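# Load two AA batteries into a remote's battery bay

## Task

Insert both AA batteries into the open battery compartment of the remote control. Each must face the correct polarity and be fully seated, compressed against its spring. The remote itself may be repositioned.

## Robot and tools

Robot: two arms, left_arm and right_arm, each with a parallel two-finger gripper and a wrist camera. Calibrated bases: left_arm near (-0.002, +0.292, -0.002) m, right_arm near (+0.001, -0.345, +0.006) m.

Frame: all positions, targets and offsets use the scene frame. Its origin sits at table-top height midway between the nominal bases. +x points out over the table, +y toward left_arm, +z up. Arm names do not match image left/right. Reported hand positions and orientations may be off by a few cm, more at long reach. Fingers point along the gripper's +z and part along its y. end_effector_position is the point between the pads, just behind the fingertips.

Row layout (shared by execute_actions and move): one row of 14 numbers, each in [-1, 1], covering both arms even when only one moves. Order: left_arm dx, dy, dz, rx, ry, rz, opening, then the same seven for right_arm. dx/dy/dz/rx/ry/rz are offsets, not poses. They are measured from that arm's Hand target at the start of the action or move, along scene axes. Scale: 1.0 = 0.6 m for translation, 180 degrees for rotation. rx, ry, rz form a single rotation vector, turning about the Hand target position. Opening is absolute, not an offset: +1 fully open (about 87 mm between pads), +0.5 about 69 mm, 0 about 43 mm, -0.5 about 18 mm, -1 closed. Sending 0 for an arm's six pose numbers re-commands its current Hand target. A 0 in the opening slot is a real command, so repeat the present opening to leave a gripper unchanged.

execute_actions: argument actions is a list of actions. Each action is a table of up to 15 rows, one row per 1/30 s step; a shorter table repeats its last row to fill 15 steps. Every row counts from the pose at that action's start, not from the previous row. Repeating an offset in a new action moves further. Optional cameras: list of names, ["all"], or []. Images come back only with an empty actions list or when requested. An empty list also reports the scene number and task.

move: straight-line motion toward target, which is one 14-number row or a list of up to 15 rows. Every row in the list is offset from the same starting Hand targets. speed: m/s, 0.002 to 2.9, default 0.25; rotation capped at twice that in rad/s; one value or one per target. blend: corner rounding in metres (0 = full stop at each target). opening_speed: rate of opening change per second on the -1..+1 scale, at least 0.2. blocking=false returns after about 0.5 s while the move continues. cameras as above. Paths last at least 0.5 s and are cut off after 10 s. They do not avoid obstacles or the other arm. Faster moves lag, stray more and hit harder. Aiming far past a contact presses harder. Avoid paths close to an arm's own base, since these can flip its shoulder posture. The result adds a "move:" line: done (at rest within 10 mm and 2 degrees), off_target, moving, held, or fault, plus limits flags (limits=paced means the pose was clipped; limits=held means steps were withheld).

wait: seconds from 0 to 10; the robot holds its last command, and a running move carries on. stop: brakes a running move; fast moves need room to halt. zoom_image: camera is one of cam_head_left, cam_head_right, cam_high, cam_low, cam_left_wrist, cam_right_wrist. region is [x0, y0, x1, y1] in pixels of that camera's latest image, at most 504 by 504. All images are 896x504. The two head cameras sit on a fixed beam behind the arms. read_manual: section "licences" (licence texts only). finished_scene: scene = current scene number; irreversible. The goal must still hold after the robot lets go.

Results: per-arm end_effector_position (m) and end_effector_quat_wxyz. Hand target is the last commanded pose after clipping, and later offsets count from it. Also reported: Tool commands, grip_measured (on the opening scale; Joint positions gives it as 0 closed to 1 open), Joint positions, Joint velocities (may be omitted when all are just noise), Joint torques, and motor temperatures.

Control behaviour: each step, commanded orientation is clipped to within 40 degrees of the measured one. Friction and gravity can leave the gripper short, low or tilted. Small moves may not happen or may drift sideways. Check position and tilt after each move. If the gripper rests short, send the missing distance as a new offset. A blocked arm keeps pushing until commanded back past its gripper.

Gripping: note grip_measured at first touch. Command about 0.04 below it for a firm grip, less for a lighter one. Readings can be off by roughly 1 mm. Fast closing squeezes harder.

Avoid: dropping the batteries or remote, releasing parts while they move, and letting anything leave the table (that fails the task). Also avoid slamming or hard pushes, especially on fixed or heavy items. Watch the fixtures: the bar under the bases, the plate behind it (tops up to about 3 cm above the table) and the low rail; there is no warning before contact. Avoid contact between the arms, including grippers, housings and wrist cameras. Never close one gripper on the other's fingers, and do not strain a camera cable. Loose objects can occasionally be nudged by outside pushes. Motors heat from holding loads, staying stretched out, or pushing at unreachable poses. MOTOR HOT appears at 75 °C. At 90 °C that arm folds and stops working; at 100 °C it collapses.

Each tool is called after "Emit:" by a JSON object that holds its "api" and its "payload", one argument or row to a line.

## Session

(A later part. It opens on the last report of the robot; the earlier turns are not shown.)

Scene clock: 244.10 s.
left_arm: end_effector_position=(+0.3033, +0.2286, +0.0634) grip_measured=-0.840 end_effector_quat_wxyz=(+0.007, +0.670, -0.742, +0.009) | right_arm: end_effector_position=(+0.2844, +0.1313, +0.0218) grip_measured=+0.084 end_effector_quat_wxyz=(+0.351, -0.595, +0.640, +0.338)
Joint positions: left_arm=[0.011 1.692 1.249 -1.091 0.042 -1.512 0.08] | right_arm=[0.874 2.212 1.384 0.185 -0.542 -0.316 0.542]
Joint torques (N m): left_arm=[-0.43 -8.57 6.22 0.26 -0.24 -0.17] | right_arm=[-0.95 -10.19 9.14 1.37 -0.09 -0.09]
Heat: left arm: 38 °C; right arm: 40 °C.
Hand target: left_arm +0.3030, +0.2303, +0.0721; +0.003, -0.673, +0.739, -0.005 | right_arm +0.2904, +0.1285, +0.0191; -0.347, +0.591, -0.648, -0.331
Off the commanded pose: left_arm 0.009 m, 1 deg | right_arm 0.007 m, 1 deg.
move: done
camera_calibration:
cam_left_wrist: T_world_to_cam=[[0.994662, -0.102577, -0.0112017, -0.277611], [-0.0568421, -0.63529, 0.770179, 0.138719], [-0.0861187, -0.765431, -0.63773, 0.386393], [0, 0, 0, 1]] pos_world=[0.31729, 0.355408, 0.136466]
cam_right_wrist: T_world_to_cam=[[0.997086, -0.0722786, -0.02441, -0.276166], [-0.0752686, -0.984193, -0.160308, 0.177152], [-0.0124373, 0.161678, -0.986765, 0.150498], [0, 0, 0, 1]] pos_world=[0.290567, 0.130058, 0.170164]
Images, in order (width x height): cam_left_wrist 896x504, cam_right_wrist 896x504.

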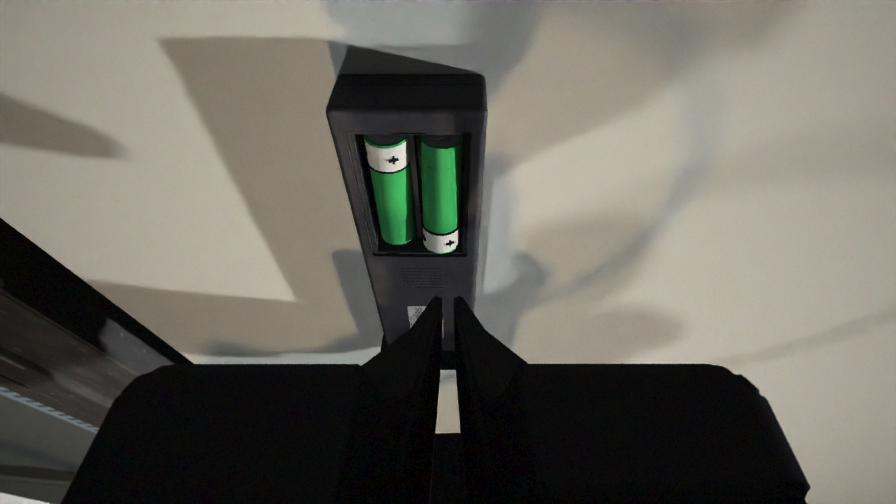

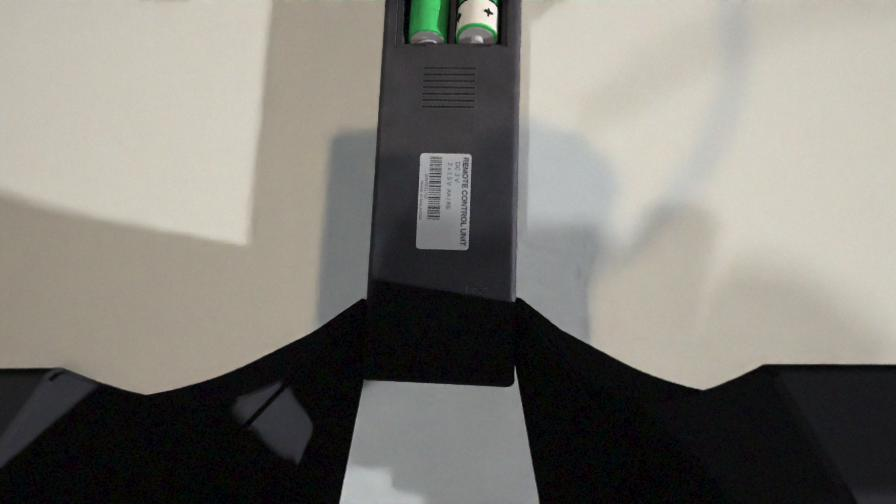

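Emit:
{"api": "move", "payload": {
  "target": [
    [-0.002,-0.008,-0.05,0,0,0,-0.84,0,0,0,0,0,0,-0.02],
    [-0.002,0.0,-0.075,0,0,0,-0.84,0,0,0,0,0,0,-0.02],
    [-0.002,0.04,-0.145,0,0,0,-0.84,0,0,0,0,0,0,-0.02]
  ],
  "speed": 0.06,
  "blend": [0,0.005,0],
  "cameras": ["cam_left_wrist","cam_right_wrist"]
}}

Emit:
{"api": "zoom_image", "payload": {
  "camera": "cam_right_wrist",
  "region": [370, 0, 550, 90]
}}

Emit:
{"api": "zoom_image", "payload": {
  "camera": "cam_left_wrist",
  "region": [330, 120, 550, 340]
}}

Scene clock: 247.37 s.
left_arm: end_effector_position=(+0.3009, +0.2271, +0.0312) grip_measured=-0.839 end_effector_quat_wxyz=(+0.032, +0.667, -0.742, +0.067) | right_arm: end_effector_position=(+0.2845, +0.1313, +0.0218) grip_measured=+0.084 end_effector_quat_wxyz=(+0.351, -0.595, +0.640, +0.338)
Joint positions: left_arm=[0.071 1.694 1.088 -0.891 0.163 -1.45 0.081] | right_arm=[0.874 2.212 1.384 0.185 -0.541 -0.316 0.542]
Joint torques (N m): left_arm=[0.81 -1.09 0.81 1.72 -1.49 0.01] | right_arm=[-1.03 -10.11 9.22 1.37 -0.1 -0.08]
Heat: left arm: 38 °C; right arm: 40 °C.
Hand target: left_arm +0.3019, +0.2544, -0.0149; +0.004, -0.673, +0.739, -0.005 | right_arm +0.2904, +0.1286, +0.0191; -0.347, +0.591, -0.648, -0.331
Off the commanded pose: left_arm 0.054 m, 8 deg | right_arm 0.007 m, 1 deg.
move: off_target (left_arm)
camera_calibration:
cam_left_wrist: T_world_to_cam=[[0.993512, -0.105412, 0.0426946, -0.276419], [-0.0932135, -0.53965, 0.836713, 0.149596], [-0.0651594, -0.835264, -0.545975, 0.371195], [0, 0, 0, 1]] pos_world=[0.312757, 0.361637, 0.0892954]
cam_right_wrist: T_world_to_cam=[[0.997073, -0.0725119, -0.0242307, -0.276262], [-0.0754676, -0.984208, -0.160125, 0.177188], [-0.0122371, 0.161485, -0.986799, 0.150472], [0, 0, 0, 1]] pos_world=[0.290667, 0.130059, 0.170164]
Images, in order (width x height): cam_left_wrist 896x504, cam_right_wrist 896x504.

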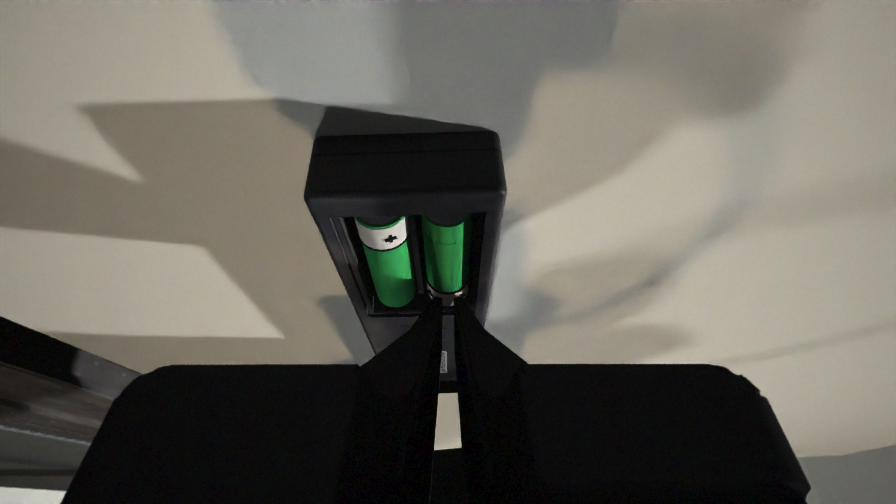

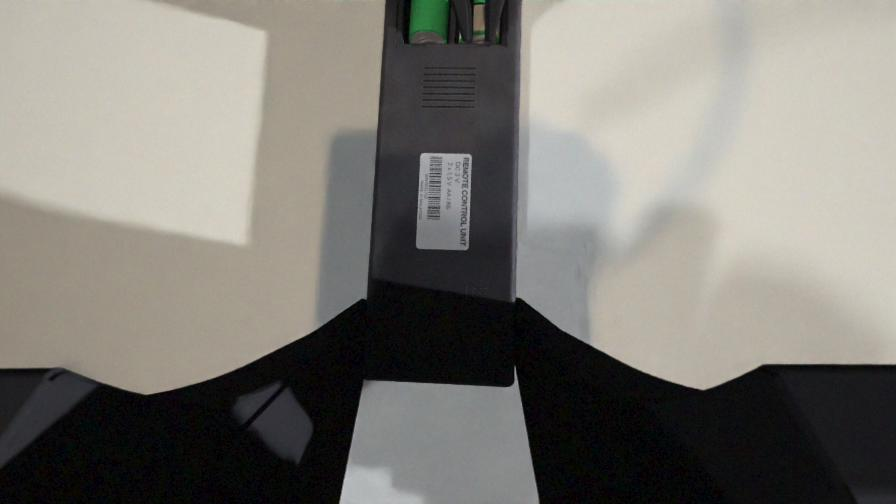

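Scaled by 2.800 from the camera's 896x504 image, which has a finer 1280x720 frame.

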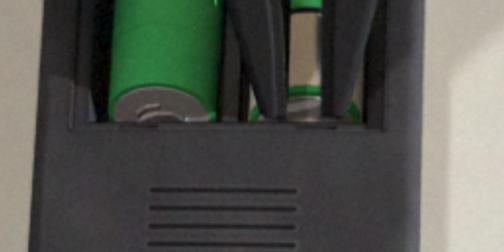

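Scaled by 2.291 from the camera's 896x504 image, which has a finer 1280x720 frame.

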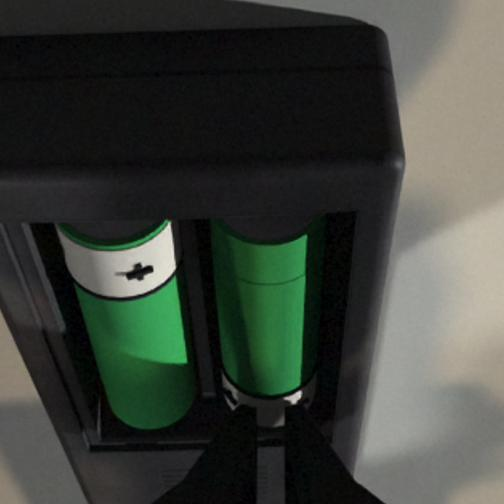

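Now it's flush. Raise and inspect.

Emit:
{"api": "move", "payload": {
  "target": [
    [0,-0.043,0.08,0,0,0,-0.84,0,0,0,0,0,0,-0.02],
    [0,-0.03,0.15,0,0,0,-0.84,0,0,0,0,0,0,-0.02]
  ],
  "speed": 0.1,
  "cameras": ["cam_left_wrist","cam_right_wrist","cam_low"]
}}

Emit:
{"api": "zoom_image", "payload": {
  "camera": "cam_right_wrist",
  "region": [370, 0, 550, 90]
}}

Emit:
{"api": "zoom_image", "payload": {
  "camera": "cam_left_wrist",
  "region": [330, 80, 550, 300]
}}

Emit:
{"api": "zoom_image", "payload": {
  "camera": "cam_low",
  "region": [450, 270, 570, 330]
}}

Scene clock: 249.77 s.
left_arm: end_effector_position=(+0.3026, +0.2293, +0.0669) grip_measured=-0.840 end_effector_quat_wxyz=(+0.007, +0.673, -0.740, +0.009) | right_arm: end_effector_position=(+0.2845, +0.1313, +0.0218) grip_measured=+0.084 end_effector_quat_wxyz=(+0.351, -0.595, +0.640, +0.338)
Joint positions: left_arm=[0.013 1.683 1.254 -1.103 0.042 -1.516 0.08] | right_arm=[0.874 2.212 1.384 0.185 -0.541 -0.316 0.542]
Joint torques (N m): left_arm=[1.17 -8.39 6.22 0.25 -0.22 0.12] | right_arm=[-0.91 -10.18 9.25 1.35 -0.11 -0.09]
Heat: left arm: 38 °C; right arm: 40 °C.
Hand target: left_arm +0.3019, +0.2364, +0.0751; +0.004, -0.673, +0.739, -0.005 | right_arm +0.2904, +0.1286, +0.0191; -0.347, +0.591, -0.648, -0.331
Off the commanded pose: left_arm 0.011 m, 1 deg | right_arm 0.007 m, 1 deg.
move: off_target (left_arm)
camera_calibration:
cam_left_wrist: T_world_to_cam=[[0.995393, -0.0953853, -0.00973284, -0.278776], [-0.0533837, -0.635666, 0.770116, 0.135551], [-0.0796446, -0.766049, -0.637829, 0.387361], [0, 0, 0, 1]] pos_world=[0.315579, 0.356312, 0.139967]
cam_right_wrist: T_world_to_cam=[[0.997073, -0.0725119, -0.0242307, -0.276262], [-0.0754676, -0.984208, -0.160125, 0.177188], [-0.0122371, 0.161485, -0.986799, 0.150472], [0, 0, 0, 1]] pos_world=[0.290667, 0.130059, 0.170164]
Images, in order (width x height): cam_low 896x504, cam_left_wrist 896x504, cam_right_wrist 896x504.

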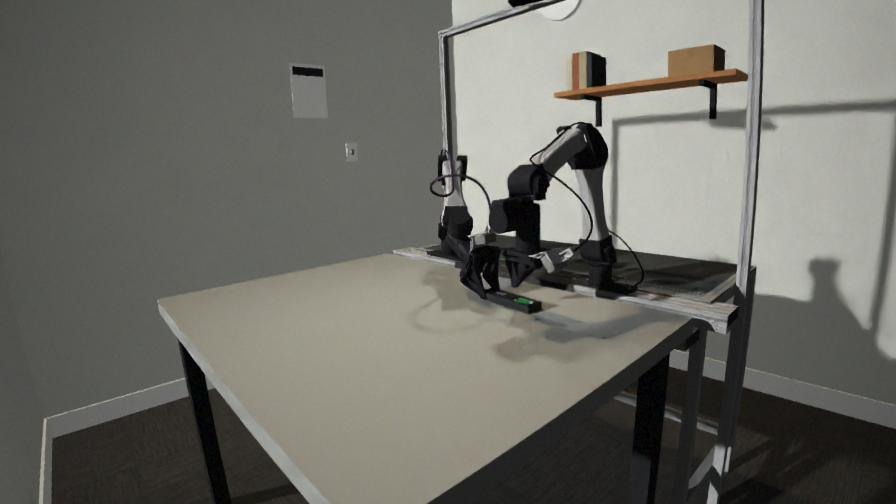

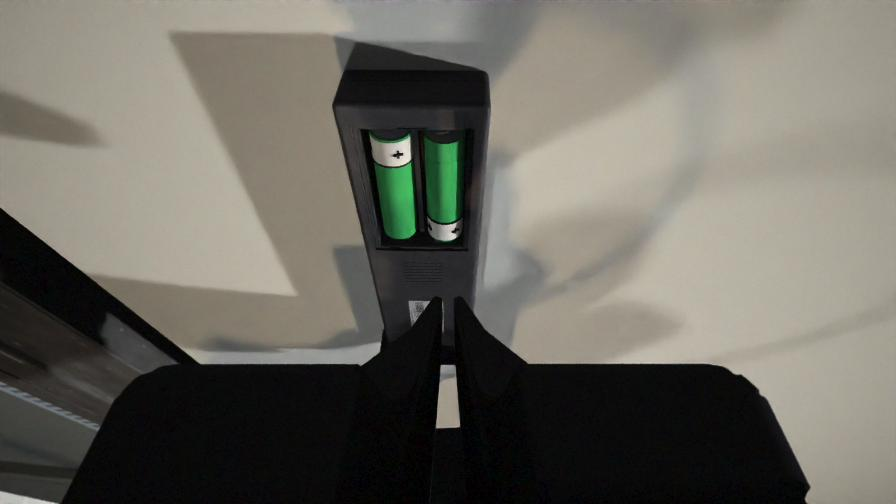

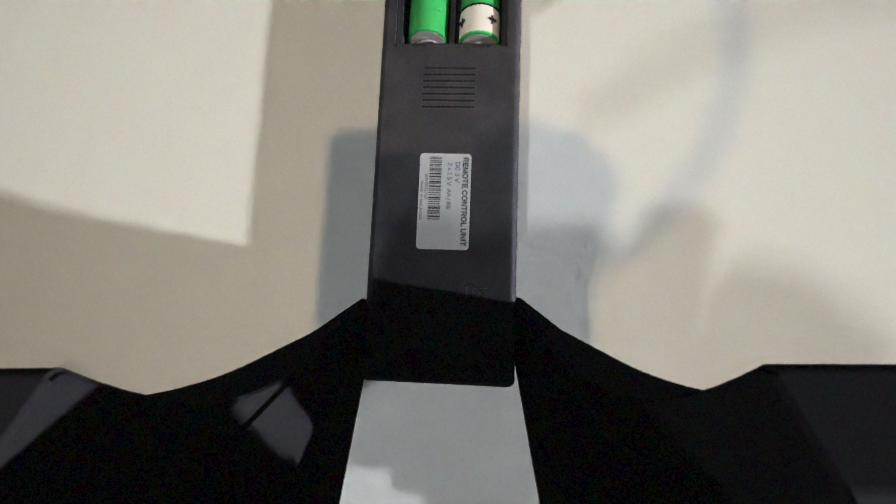

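Scaled by 2.800 from the camera's 896x504 image, which has a finer 1280x720 frame.

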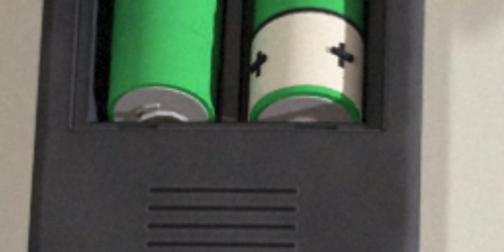

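Scaled by 2.291 from the camera's 896x504 image, which has a finer 1280x720 frame.

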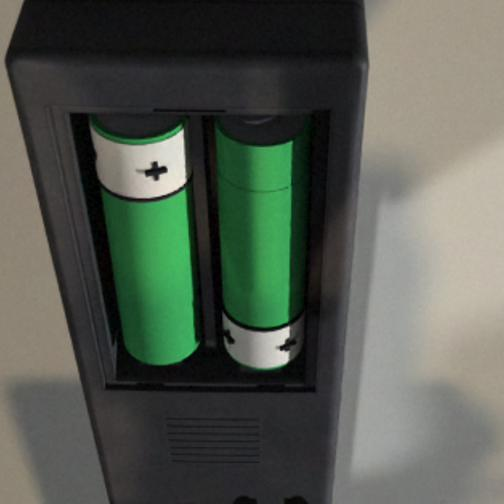

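Scaled by 4.200 from the camera's 896x504 image, which has a finer 1280x720 frame.

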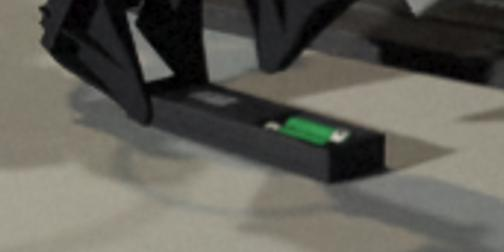

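Emit:
{"api": "move", "payload": {
  "target": [0.02,0.03,-0.01,-0.16,0.018,0,-0.84,0,0,0,0,0,0,-0.02],
  "speed": 0.15,
  "cameras": ["cam_left_wrist"]
}}

Emit:
{"api": "zoom_image", "payload": {
  "camera": "cam_left_wrist",
  "region": [330, 80, 550, 300]
}}

Scene clock: 253.07 s.
left_arm: end_effector_position=(+0.3138, +0.2530, +0.0665) grip_measured=-0.840 end_effector_quat_wxyz=(+0.176, +0.653, -0.718, +0.166) | right_arm: end_effector_position=(+0.2845, +0.1313, +0.0218) grip_measured=+0.084 end_effector_quat_wxyz=(+0.351, -0.595, +0.640, +0.338)
Joint positions: left_arm=[0.311 1.882 1.327 -1.163 0.487 -1.173 0.08] | right_arm=[0.874 2.212 1.384 0.185 -0.541 -0.316 0.542]
Joint torques (N m): left_arm=[1.14 -7.15 5.93 -0.03 0.49 0.11] | right_arm=[-1.05 -10.15 9.22 1.37 -0.11 -0.09]
Heat: left arm: 38 °C; right arm: 41 °C.
Hand target: left_arm +0.3139, +0.2544, +0.0690; -0.185, -0.653, +0.715, -0.170 | right_arm +0.2904, +0.1286, +0.0191; -0.347, +0.591, -0.648, -0.331
Off the commanded pose: left_arm 0.003 m, 1 deg | right_arm 0.007 m, 1 deg.
move: done
camera_calibration:
cam_left_wrist: T_world_to_cam=[[0.995, -0.0998065, -0.00370147, -0.28677], [-0.0188147, -0.223709, 0.974474, 0.0228246], [-0.098087, -0.969532, -0.224468, 0.435824], [0, 0, 0, 1]] pos_world=[0.328514, 0.39903, 0.074525]
Images, in order (width x height): cam_left_wrist 896x504.

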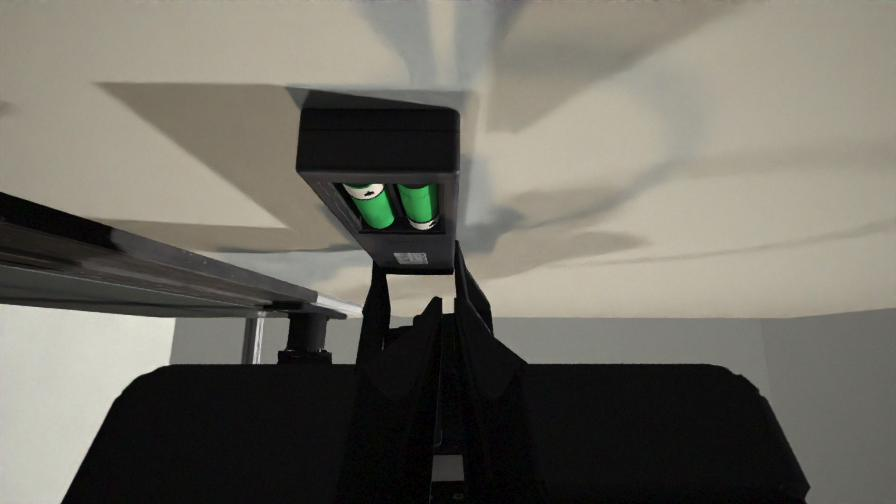

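Scaled by 2.291 from the camera's 896x504 image, which has a finer 1280x720 frame.

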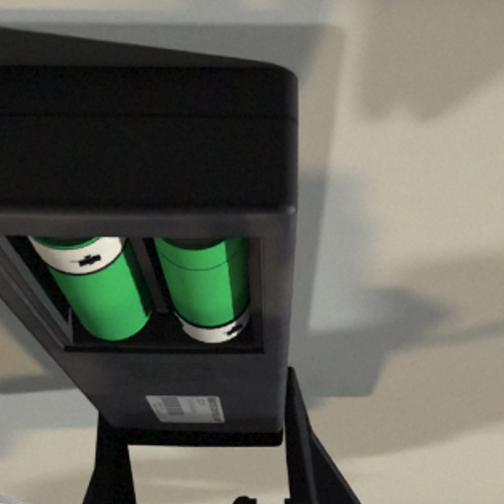

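Emit:
{"api": "move", "payload": {
  "target": [
    [0,0,0,0,0,0,-0.84,-0.008,0.0,0.004,0,0,0,0.3],
    [0,0.1,0.1,0.1,0,0,-0.84,-0.008,-0.1,0.10,0,0,0,1],
    [0,0.1,0.1,0.1,0,0,-0.84,0,-0.15,0.25,0,0,0,1]
  ],
  "speed": 0.15,
  "opening_speed": 1.0,
  "cameras": ["cam_left_wrist","cam_right_wrist","cam_low"]
}}

Emit:
{"api": "zoom_image", "payload": {
  "camera": "cam_left_wrist",
  "region": [380, 60, 580, 260]
}}

Emit:
{"api": "zoom_image", "payload": {
  "camera": "cam_low",
  "region": [470, 275, 550, 325]
}}

Emit:
{"api": "zoom_image", "payload": {
  "camera": "cam_right_wrist",
  "region": [380, 0, 530, 80]
}}

Scene clock: 258.73 s.
left_arm: end_effector_position=(+0.3174, +0.3076, +0.1201) grip_measured=-0.840 end_effector_quat_wxyz=(+0.092, +0.673, -0.732, +0.062) | right_arm: end_effector_position=(+0.2863, +0.0363, +0.1488) grip_measured=+0.991 end_effector_quat_wxyz=(+0.327, -0.589, +0.664, +0.326)
Joint positions: left_arm=[0.353 1.845 1.605 -1.418 0.22 -1.172 0.08] | right_arm=[0.713 1.823 1.408 -0.361 -0.636 -0.433 0.995]
Joint torques (N m): left_arm=[1.29 -9.76 6.19 0.05 -0.11 0.11] | right_arm=[-1.02 -10.63 10.89 1.43 -0.44 -0.17]
Heat: left arm: 39 °C; right arm: 41 °C.
Hand target: left_arm +0.3139, +0.3144, +0.1291; +0.080, +0.674, -0.733, +0.056 | right_arm +0.2904, +0.0386, +0.1691; +0.347, -0.591, +0.648, +0.331
Off the commanded pose: left_arm 0.012 m, 1 deg | right_arm 0.021 m, 3 deg.
move: off_target (left_arm, right_arm); target 2's new opening was sent with right_arm's hand 0.014 m and 2 deg from that target
camera_calibration:
cam_left_wrist: T_world_to_cam=[[0.994668, -0.09183, -0.0469315, -0.281907], [-0.00255123, -0.476853, 0.878979, 0.0670719], [-0.103096, -0.874173, -0.474545, 0.503483], [0, 0, 0, 1]] pos_world=[0.332482, 0.446227, 0.16674]
cam_right_wrist: T_world_to_cam=[[0.993111, -0.102557, -0.0566865, -0.274778], [-0.107922, -0.988964, -0.101506, 0.104887], [-0.0456507, 0.106925, -0.993219, 0.303624], [0, 0, 0, 1]] pos_world=[0.298065, 0.0430841, 0.296636]
Images, in order (width x height): cam_low 896x504, cam_left_wrist 896x504, cam_right_wrist 896x504.

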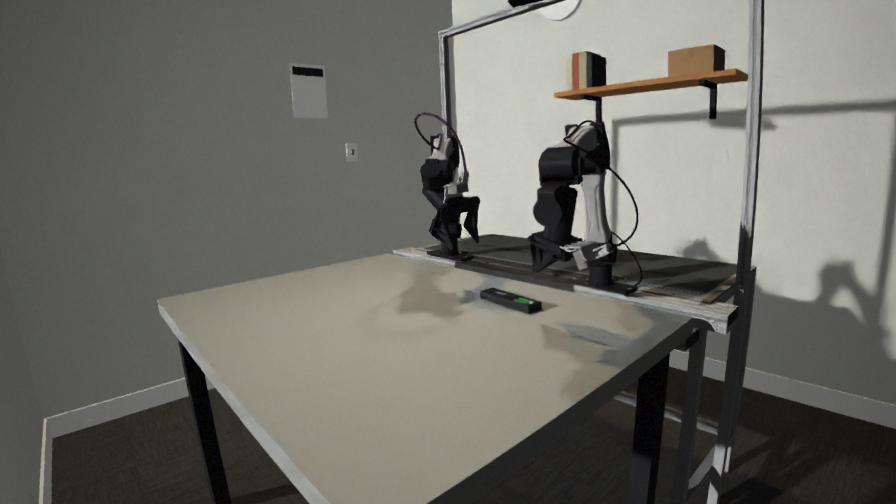

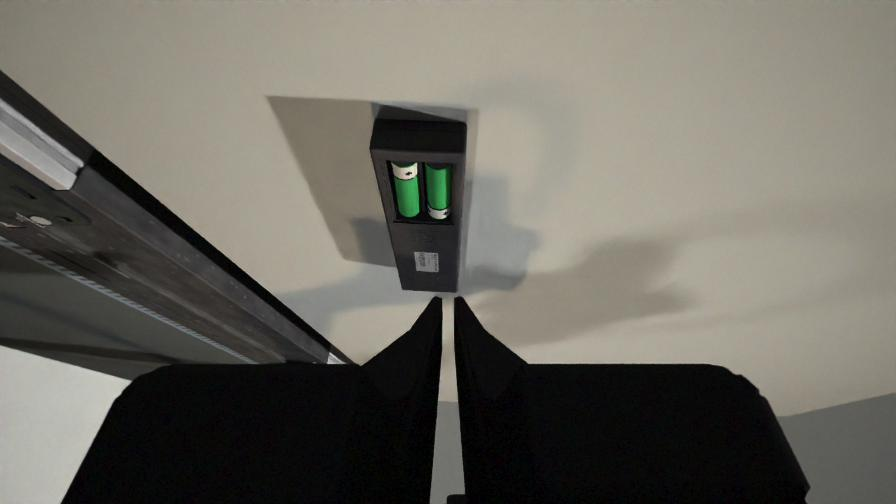

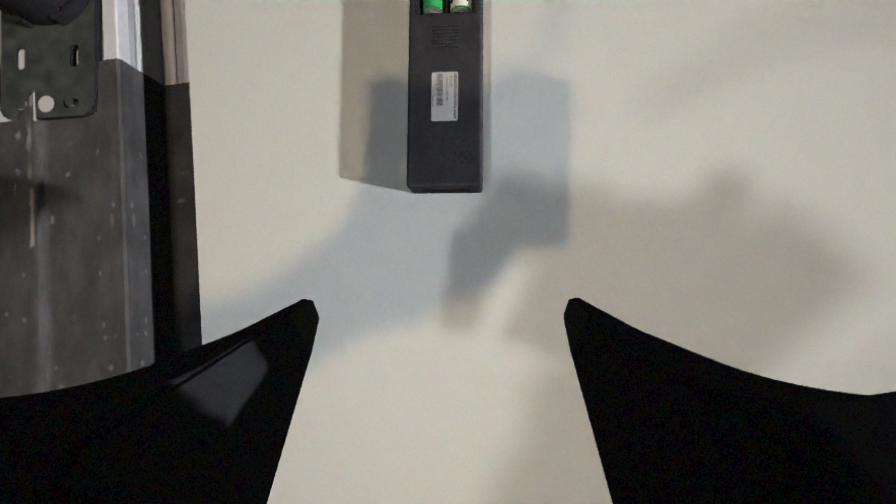

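Scaled by 2.520 from the camera's 896x504 image, which has a finer 1280x720 frame.

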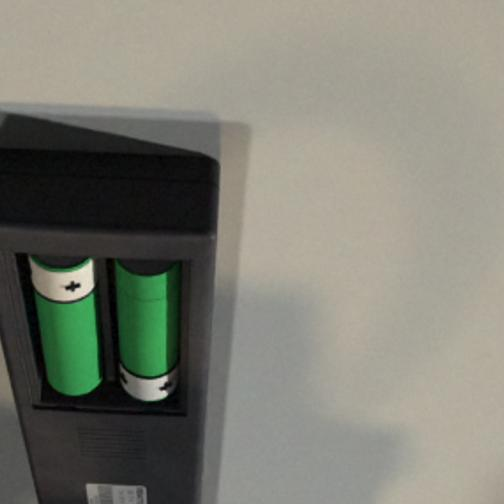

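Scaled by 6.300 from the camera's 896x504 image, which has a finer 1280x720 frame.

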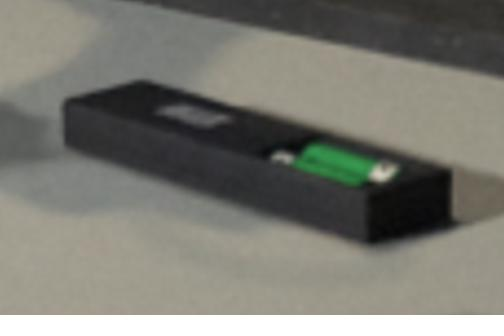

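Scaled by 3.360 from the camera's 896x504 image, which has a finer 1280x720 frame.

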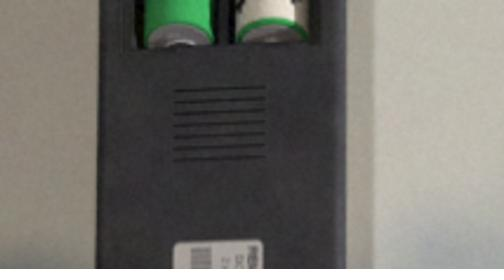

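Emit:
{"api": "move", "payload": {
  "target": [
    [0,0,0.05,0,0,0,-0.84,0,-0.27,0.03,0,0,0,1],
    [-0.02,-0.25,0.05,0.17,-0.02,0,-0.84,0,-0.35,0.03,0,0,0,1]
  ],
  "speed": 0.2,
  "cameras": ["cam_left_wrist"]
}}

Scene clock: 262.97 s.
left_arm: end_effector_position=(+0.3028, +0.1612, +0.1572) grip_measured=-0.840 end_effector_quat_wxyz=(-0.125, +0.666, -0.731, -0.079) | right_arm: end_effector_position=(+0.2843, -0.1730, +0.1775) grip_measured=+0.991 end_effector_quat_wxyz=(+0.333, -0.590, +0.658, +0.329)
Joint positions: left_arm=[-0.388 1.749 1.72 -1.552 -0.289 -1.925 0.08] | right_arm=[0.143 1.563 1.286 -1.004 -0.958 -1.135 0.995]
Joint torques (N m): left_arm=[-0.18 -6.6 6.13 0.11 -0.44 -0.14] | right_arm=[-0.88 -5.29 10.41 0.75 -0.72 -0.18]
Heat: left arm: 39 °C; right arm: 40 °C.
Hand target: left_arm +0.3019, +0.1644, +0.1591; +0.123, -0.669, +0.723, +0.118 | right_arm +0.2903, -0.1713, +0.1871; +0.347, -0.592, +0.648, +0.331
Off the commanded pose: left_arm 0.004 m, 5 deg | right_arm 0.011 m, 2 deg.
joint sent to its limit (left arm) — joint 4 (wrist pitch), lower limit. The joint targets are off in orientation, not in position.
move: off_target (left_arm, right_arm)
camera_calibration:
cam_left_wrist: T_world_to_cam=[[0.994473, -0.0978842, 0.0379767, -0.291337], [-0.102993, -0.839218, 0.533952, 0.107596], [-0.0203948, -0.534913, -0.844661, 0.370063], [0, 0, 0, 1]] pos_world=[0.308356, 0.259731, 0.266191]
Images, in order (width x height): cam_left_wrist 896x504.

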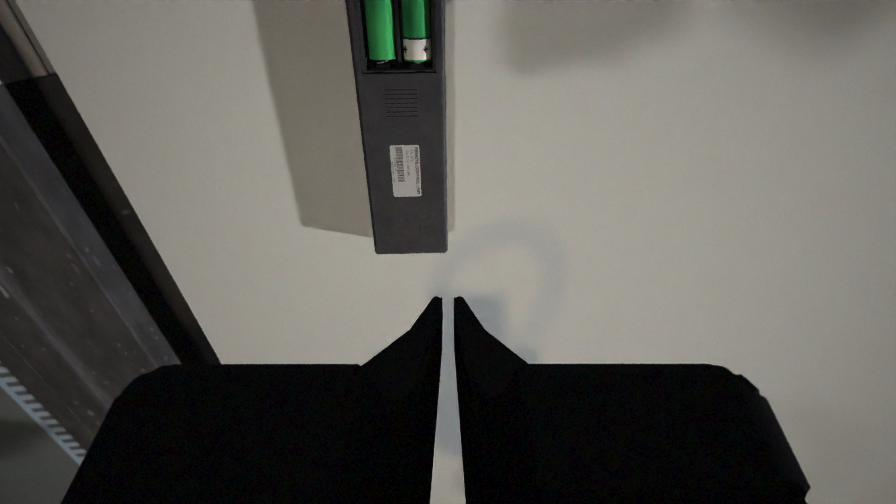

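Emit:
{"api": "move", "payload": {
  "target": [0,0.06,-0.06,0.0,0,0,-0.84,0,0,0,0,0,0,1],
  "speed": 0.15,
  "cameras": ["cam_left_wrist"]
}}

Emit:
{"api": "zoom_image", "payload": {
  "camera": "cam_left_wrist",
  "region": [320, 0, 480, 160]
}}

Scene clock: 264.37 s.
left_arm: end_effector_position=(+0.3004, +0.1953, +0.1224) grip_measured=-0.840 end_effector_quat_wxyz=(-0.113, +0.671, -0.723, -0.118) | right_arm: end_effector_position=(+0.2842, -0.1730, +0.1775) grip_measured=+0.991 end_effector_quat_wxyz=(+0.332, -0.590, +0.658, +0.329)
Joint positions: left_arm=[-0.298 1.749 1.578 -1.471 -0.303 -1.864 0.08] | right_arm=[0.143 1.563 1.286 -1.005 -0.958 -1.136 0.995]
Joint torques (N m): left_arm=[0.53 -8.08 4.27 0.39 -0.45 0.13] | right_arm=[-0.95 -5.34 10.45 0.74 -0.71 -0.2]
Heat: left arm: 39 °C; right arm: 40 °C.
Hand target: left_arm +0.3020, +0.2003, +0.1232; -0.123, +0.669, -0.723, -0.118 | right_arm +0.2904, -0.1713, +0.1871; +0.347, -0.592, +0.648, +0.331
Off the commanded pose: left_arm 0.005 m, 1 deg | right_arm 0.012 m, 2 deg.
move: off_target (right_arm)
camera_calibration:
cam_left_wrist: T_world_to_cam=[[0.997253, -0.0667336, -0.0321408, -0.282627], [-0.0415312, -0.863072, 0.503371, 0.144514], [-0.0613316, -0.500654, -0.863472, 0.366741], [0, 0, 0, 1]] pos_world=[0.310345, 0.289475, 0.234843]
Images, in order (width x height): cam_left_wrist 896x504.

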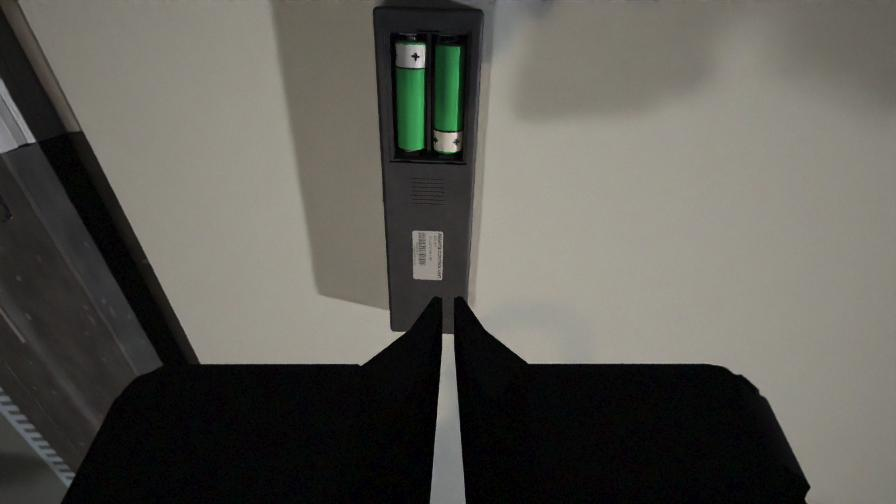

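Scaled by 3.150 from the camera's 896x504 image, which has a finer 1280x720 frame.

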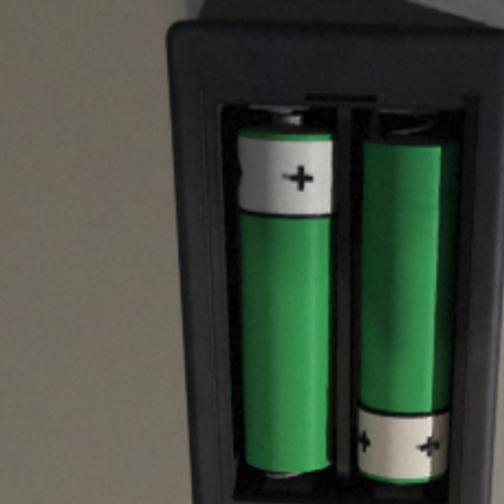

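Emit:
{"api": "finished_scene", "payload": {
  "scene": 2
}}

The scene is finished: the task was done.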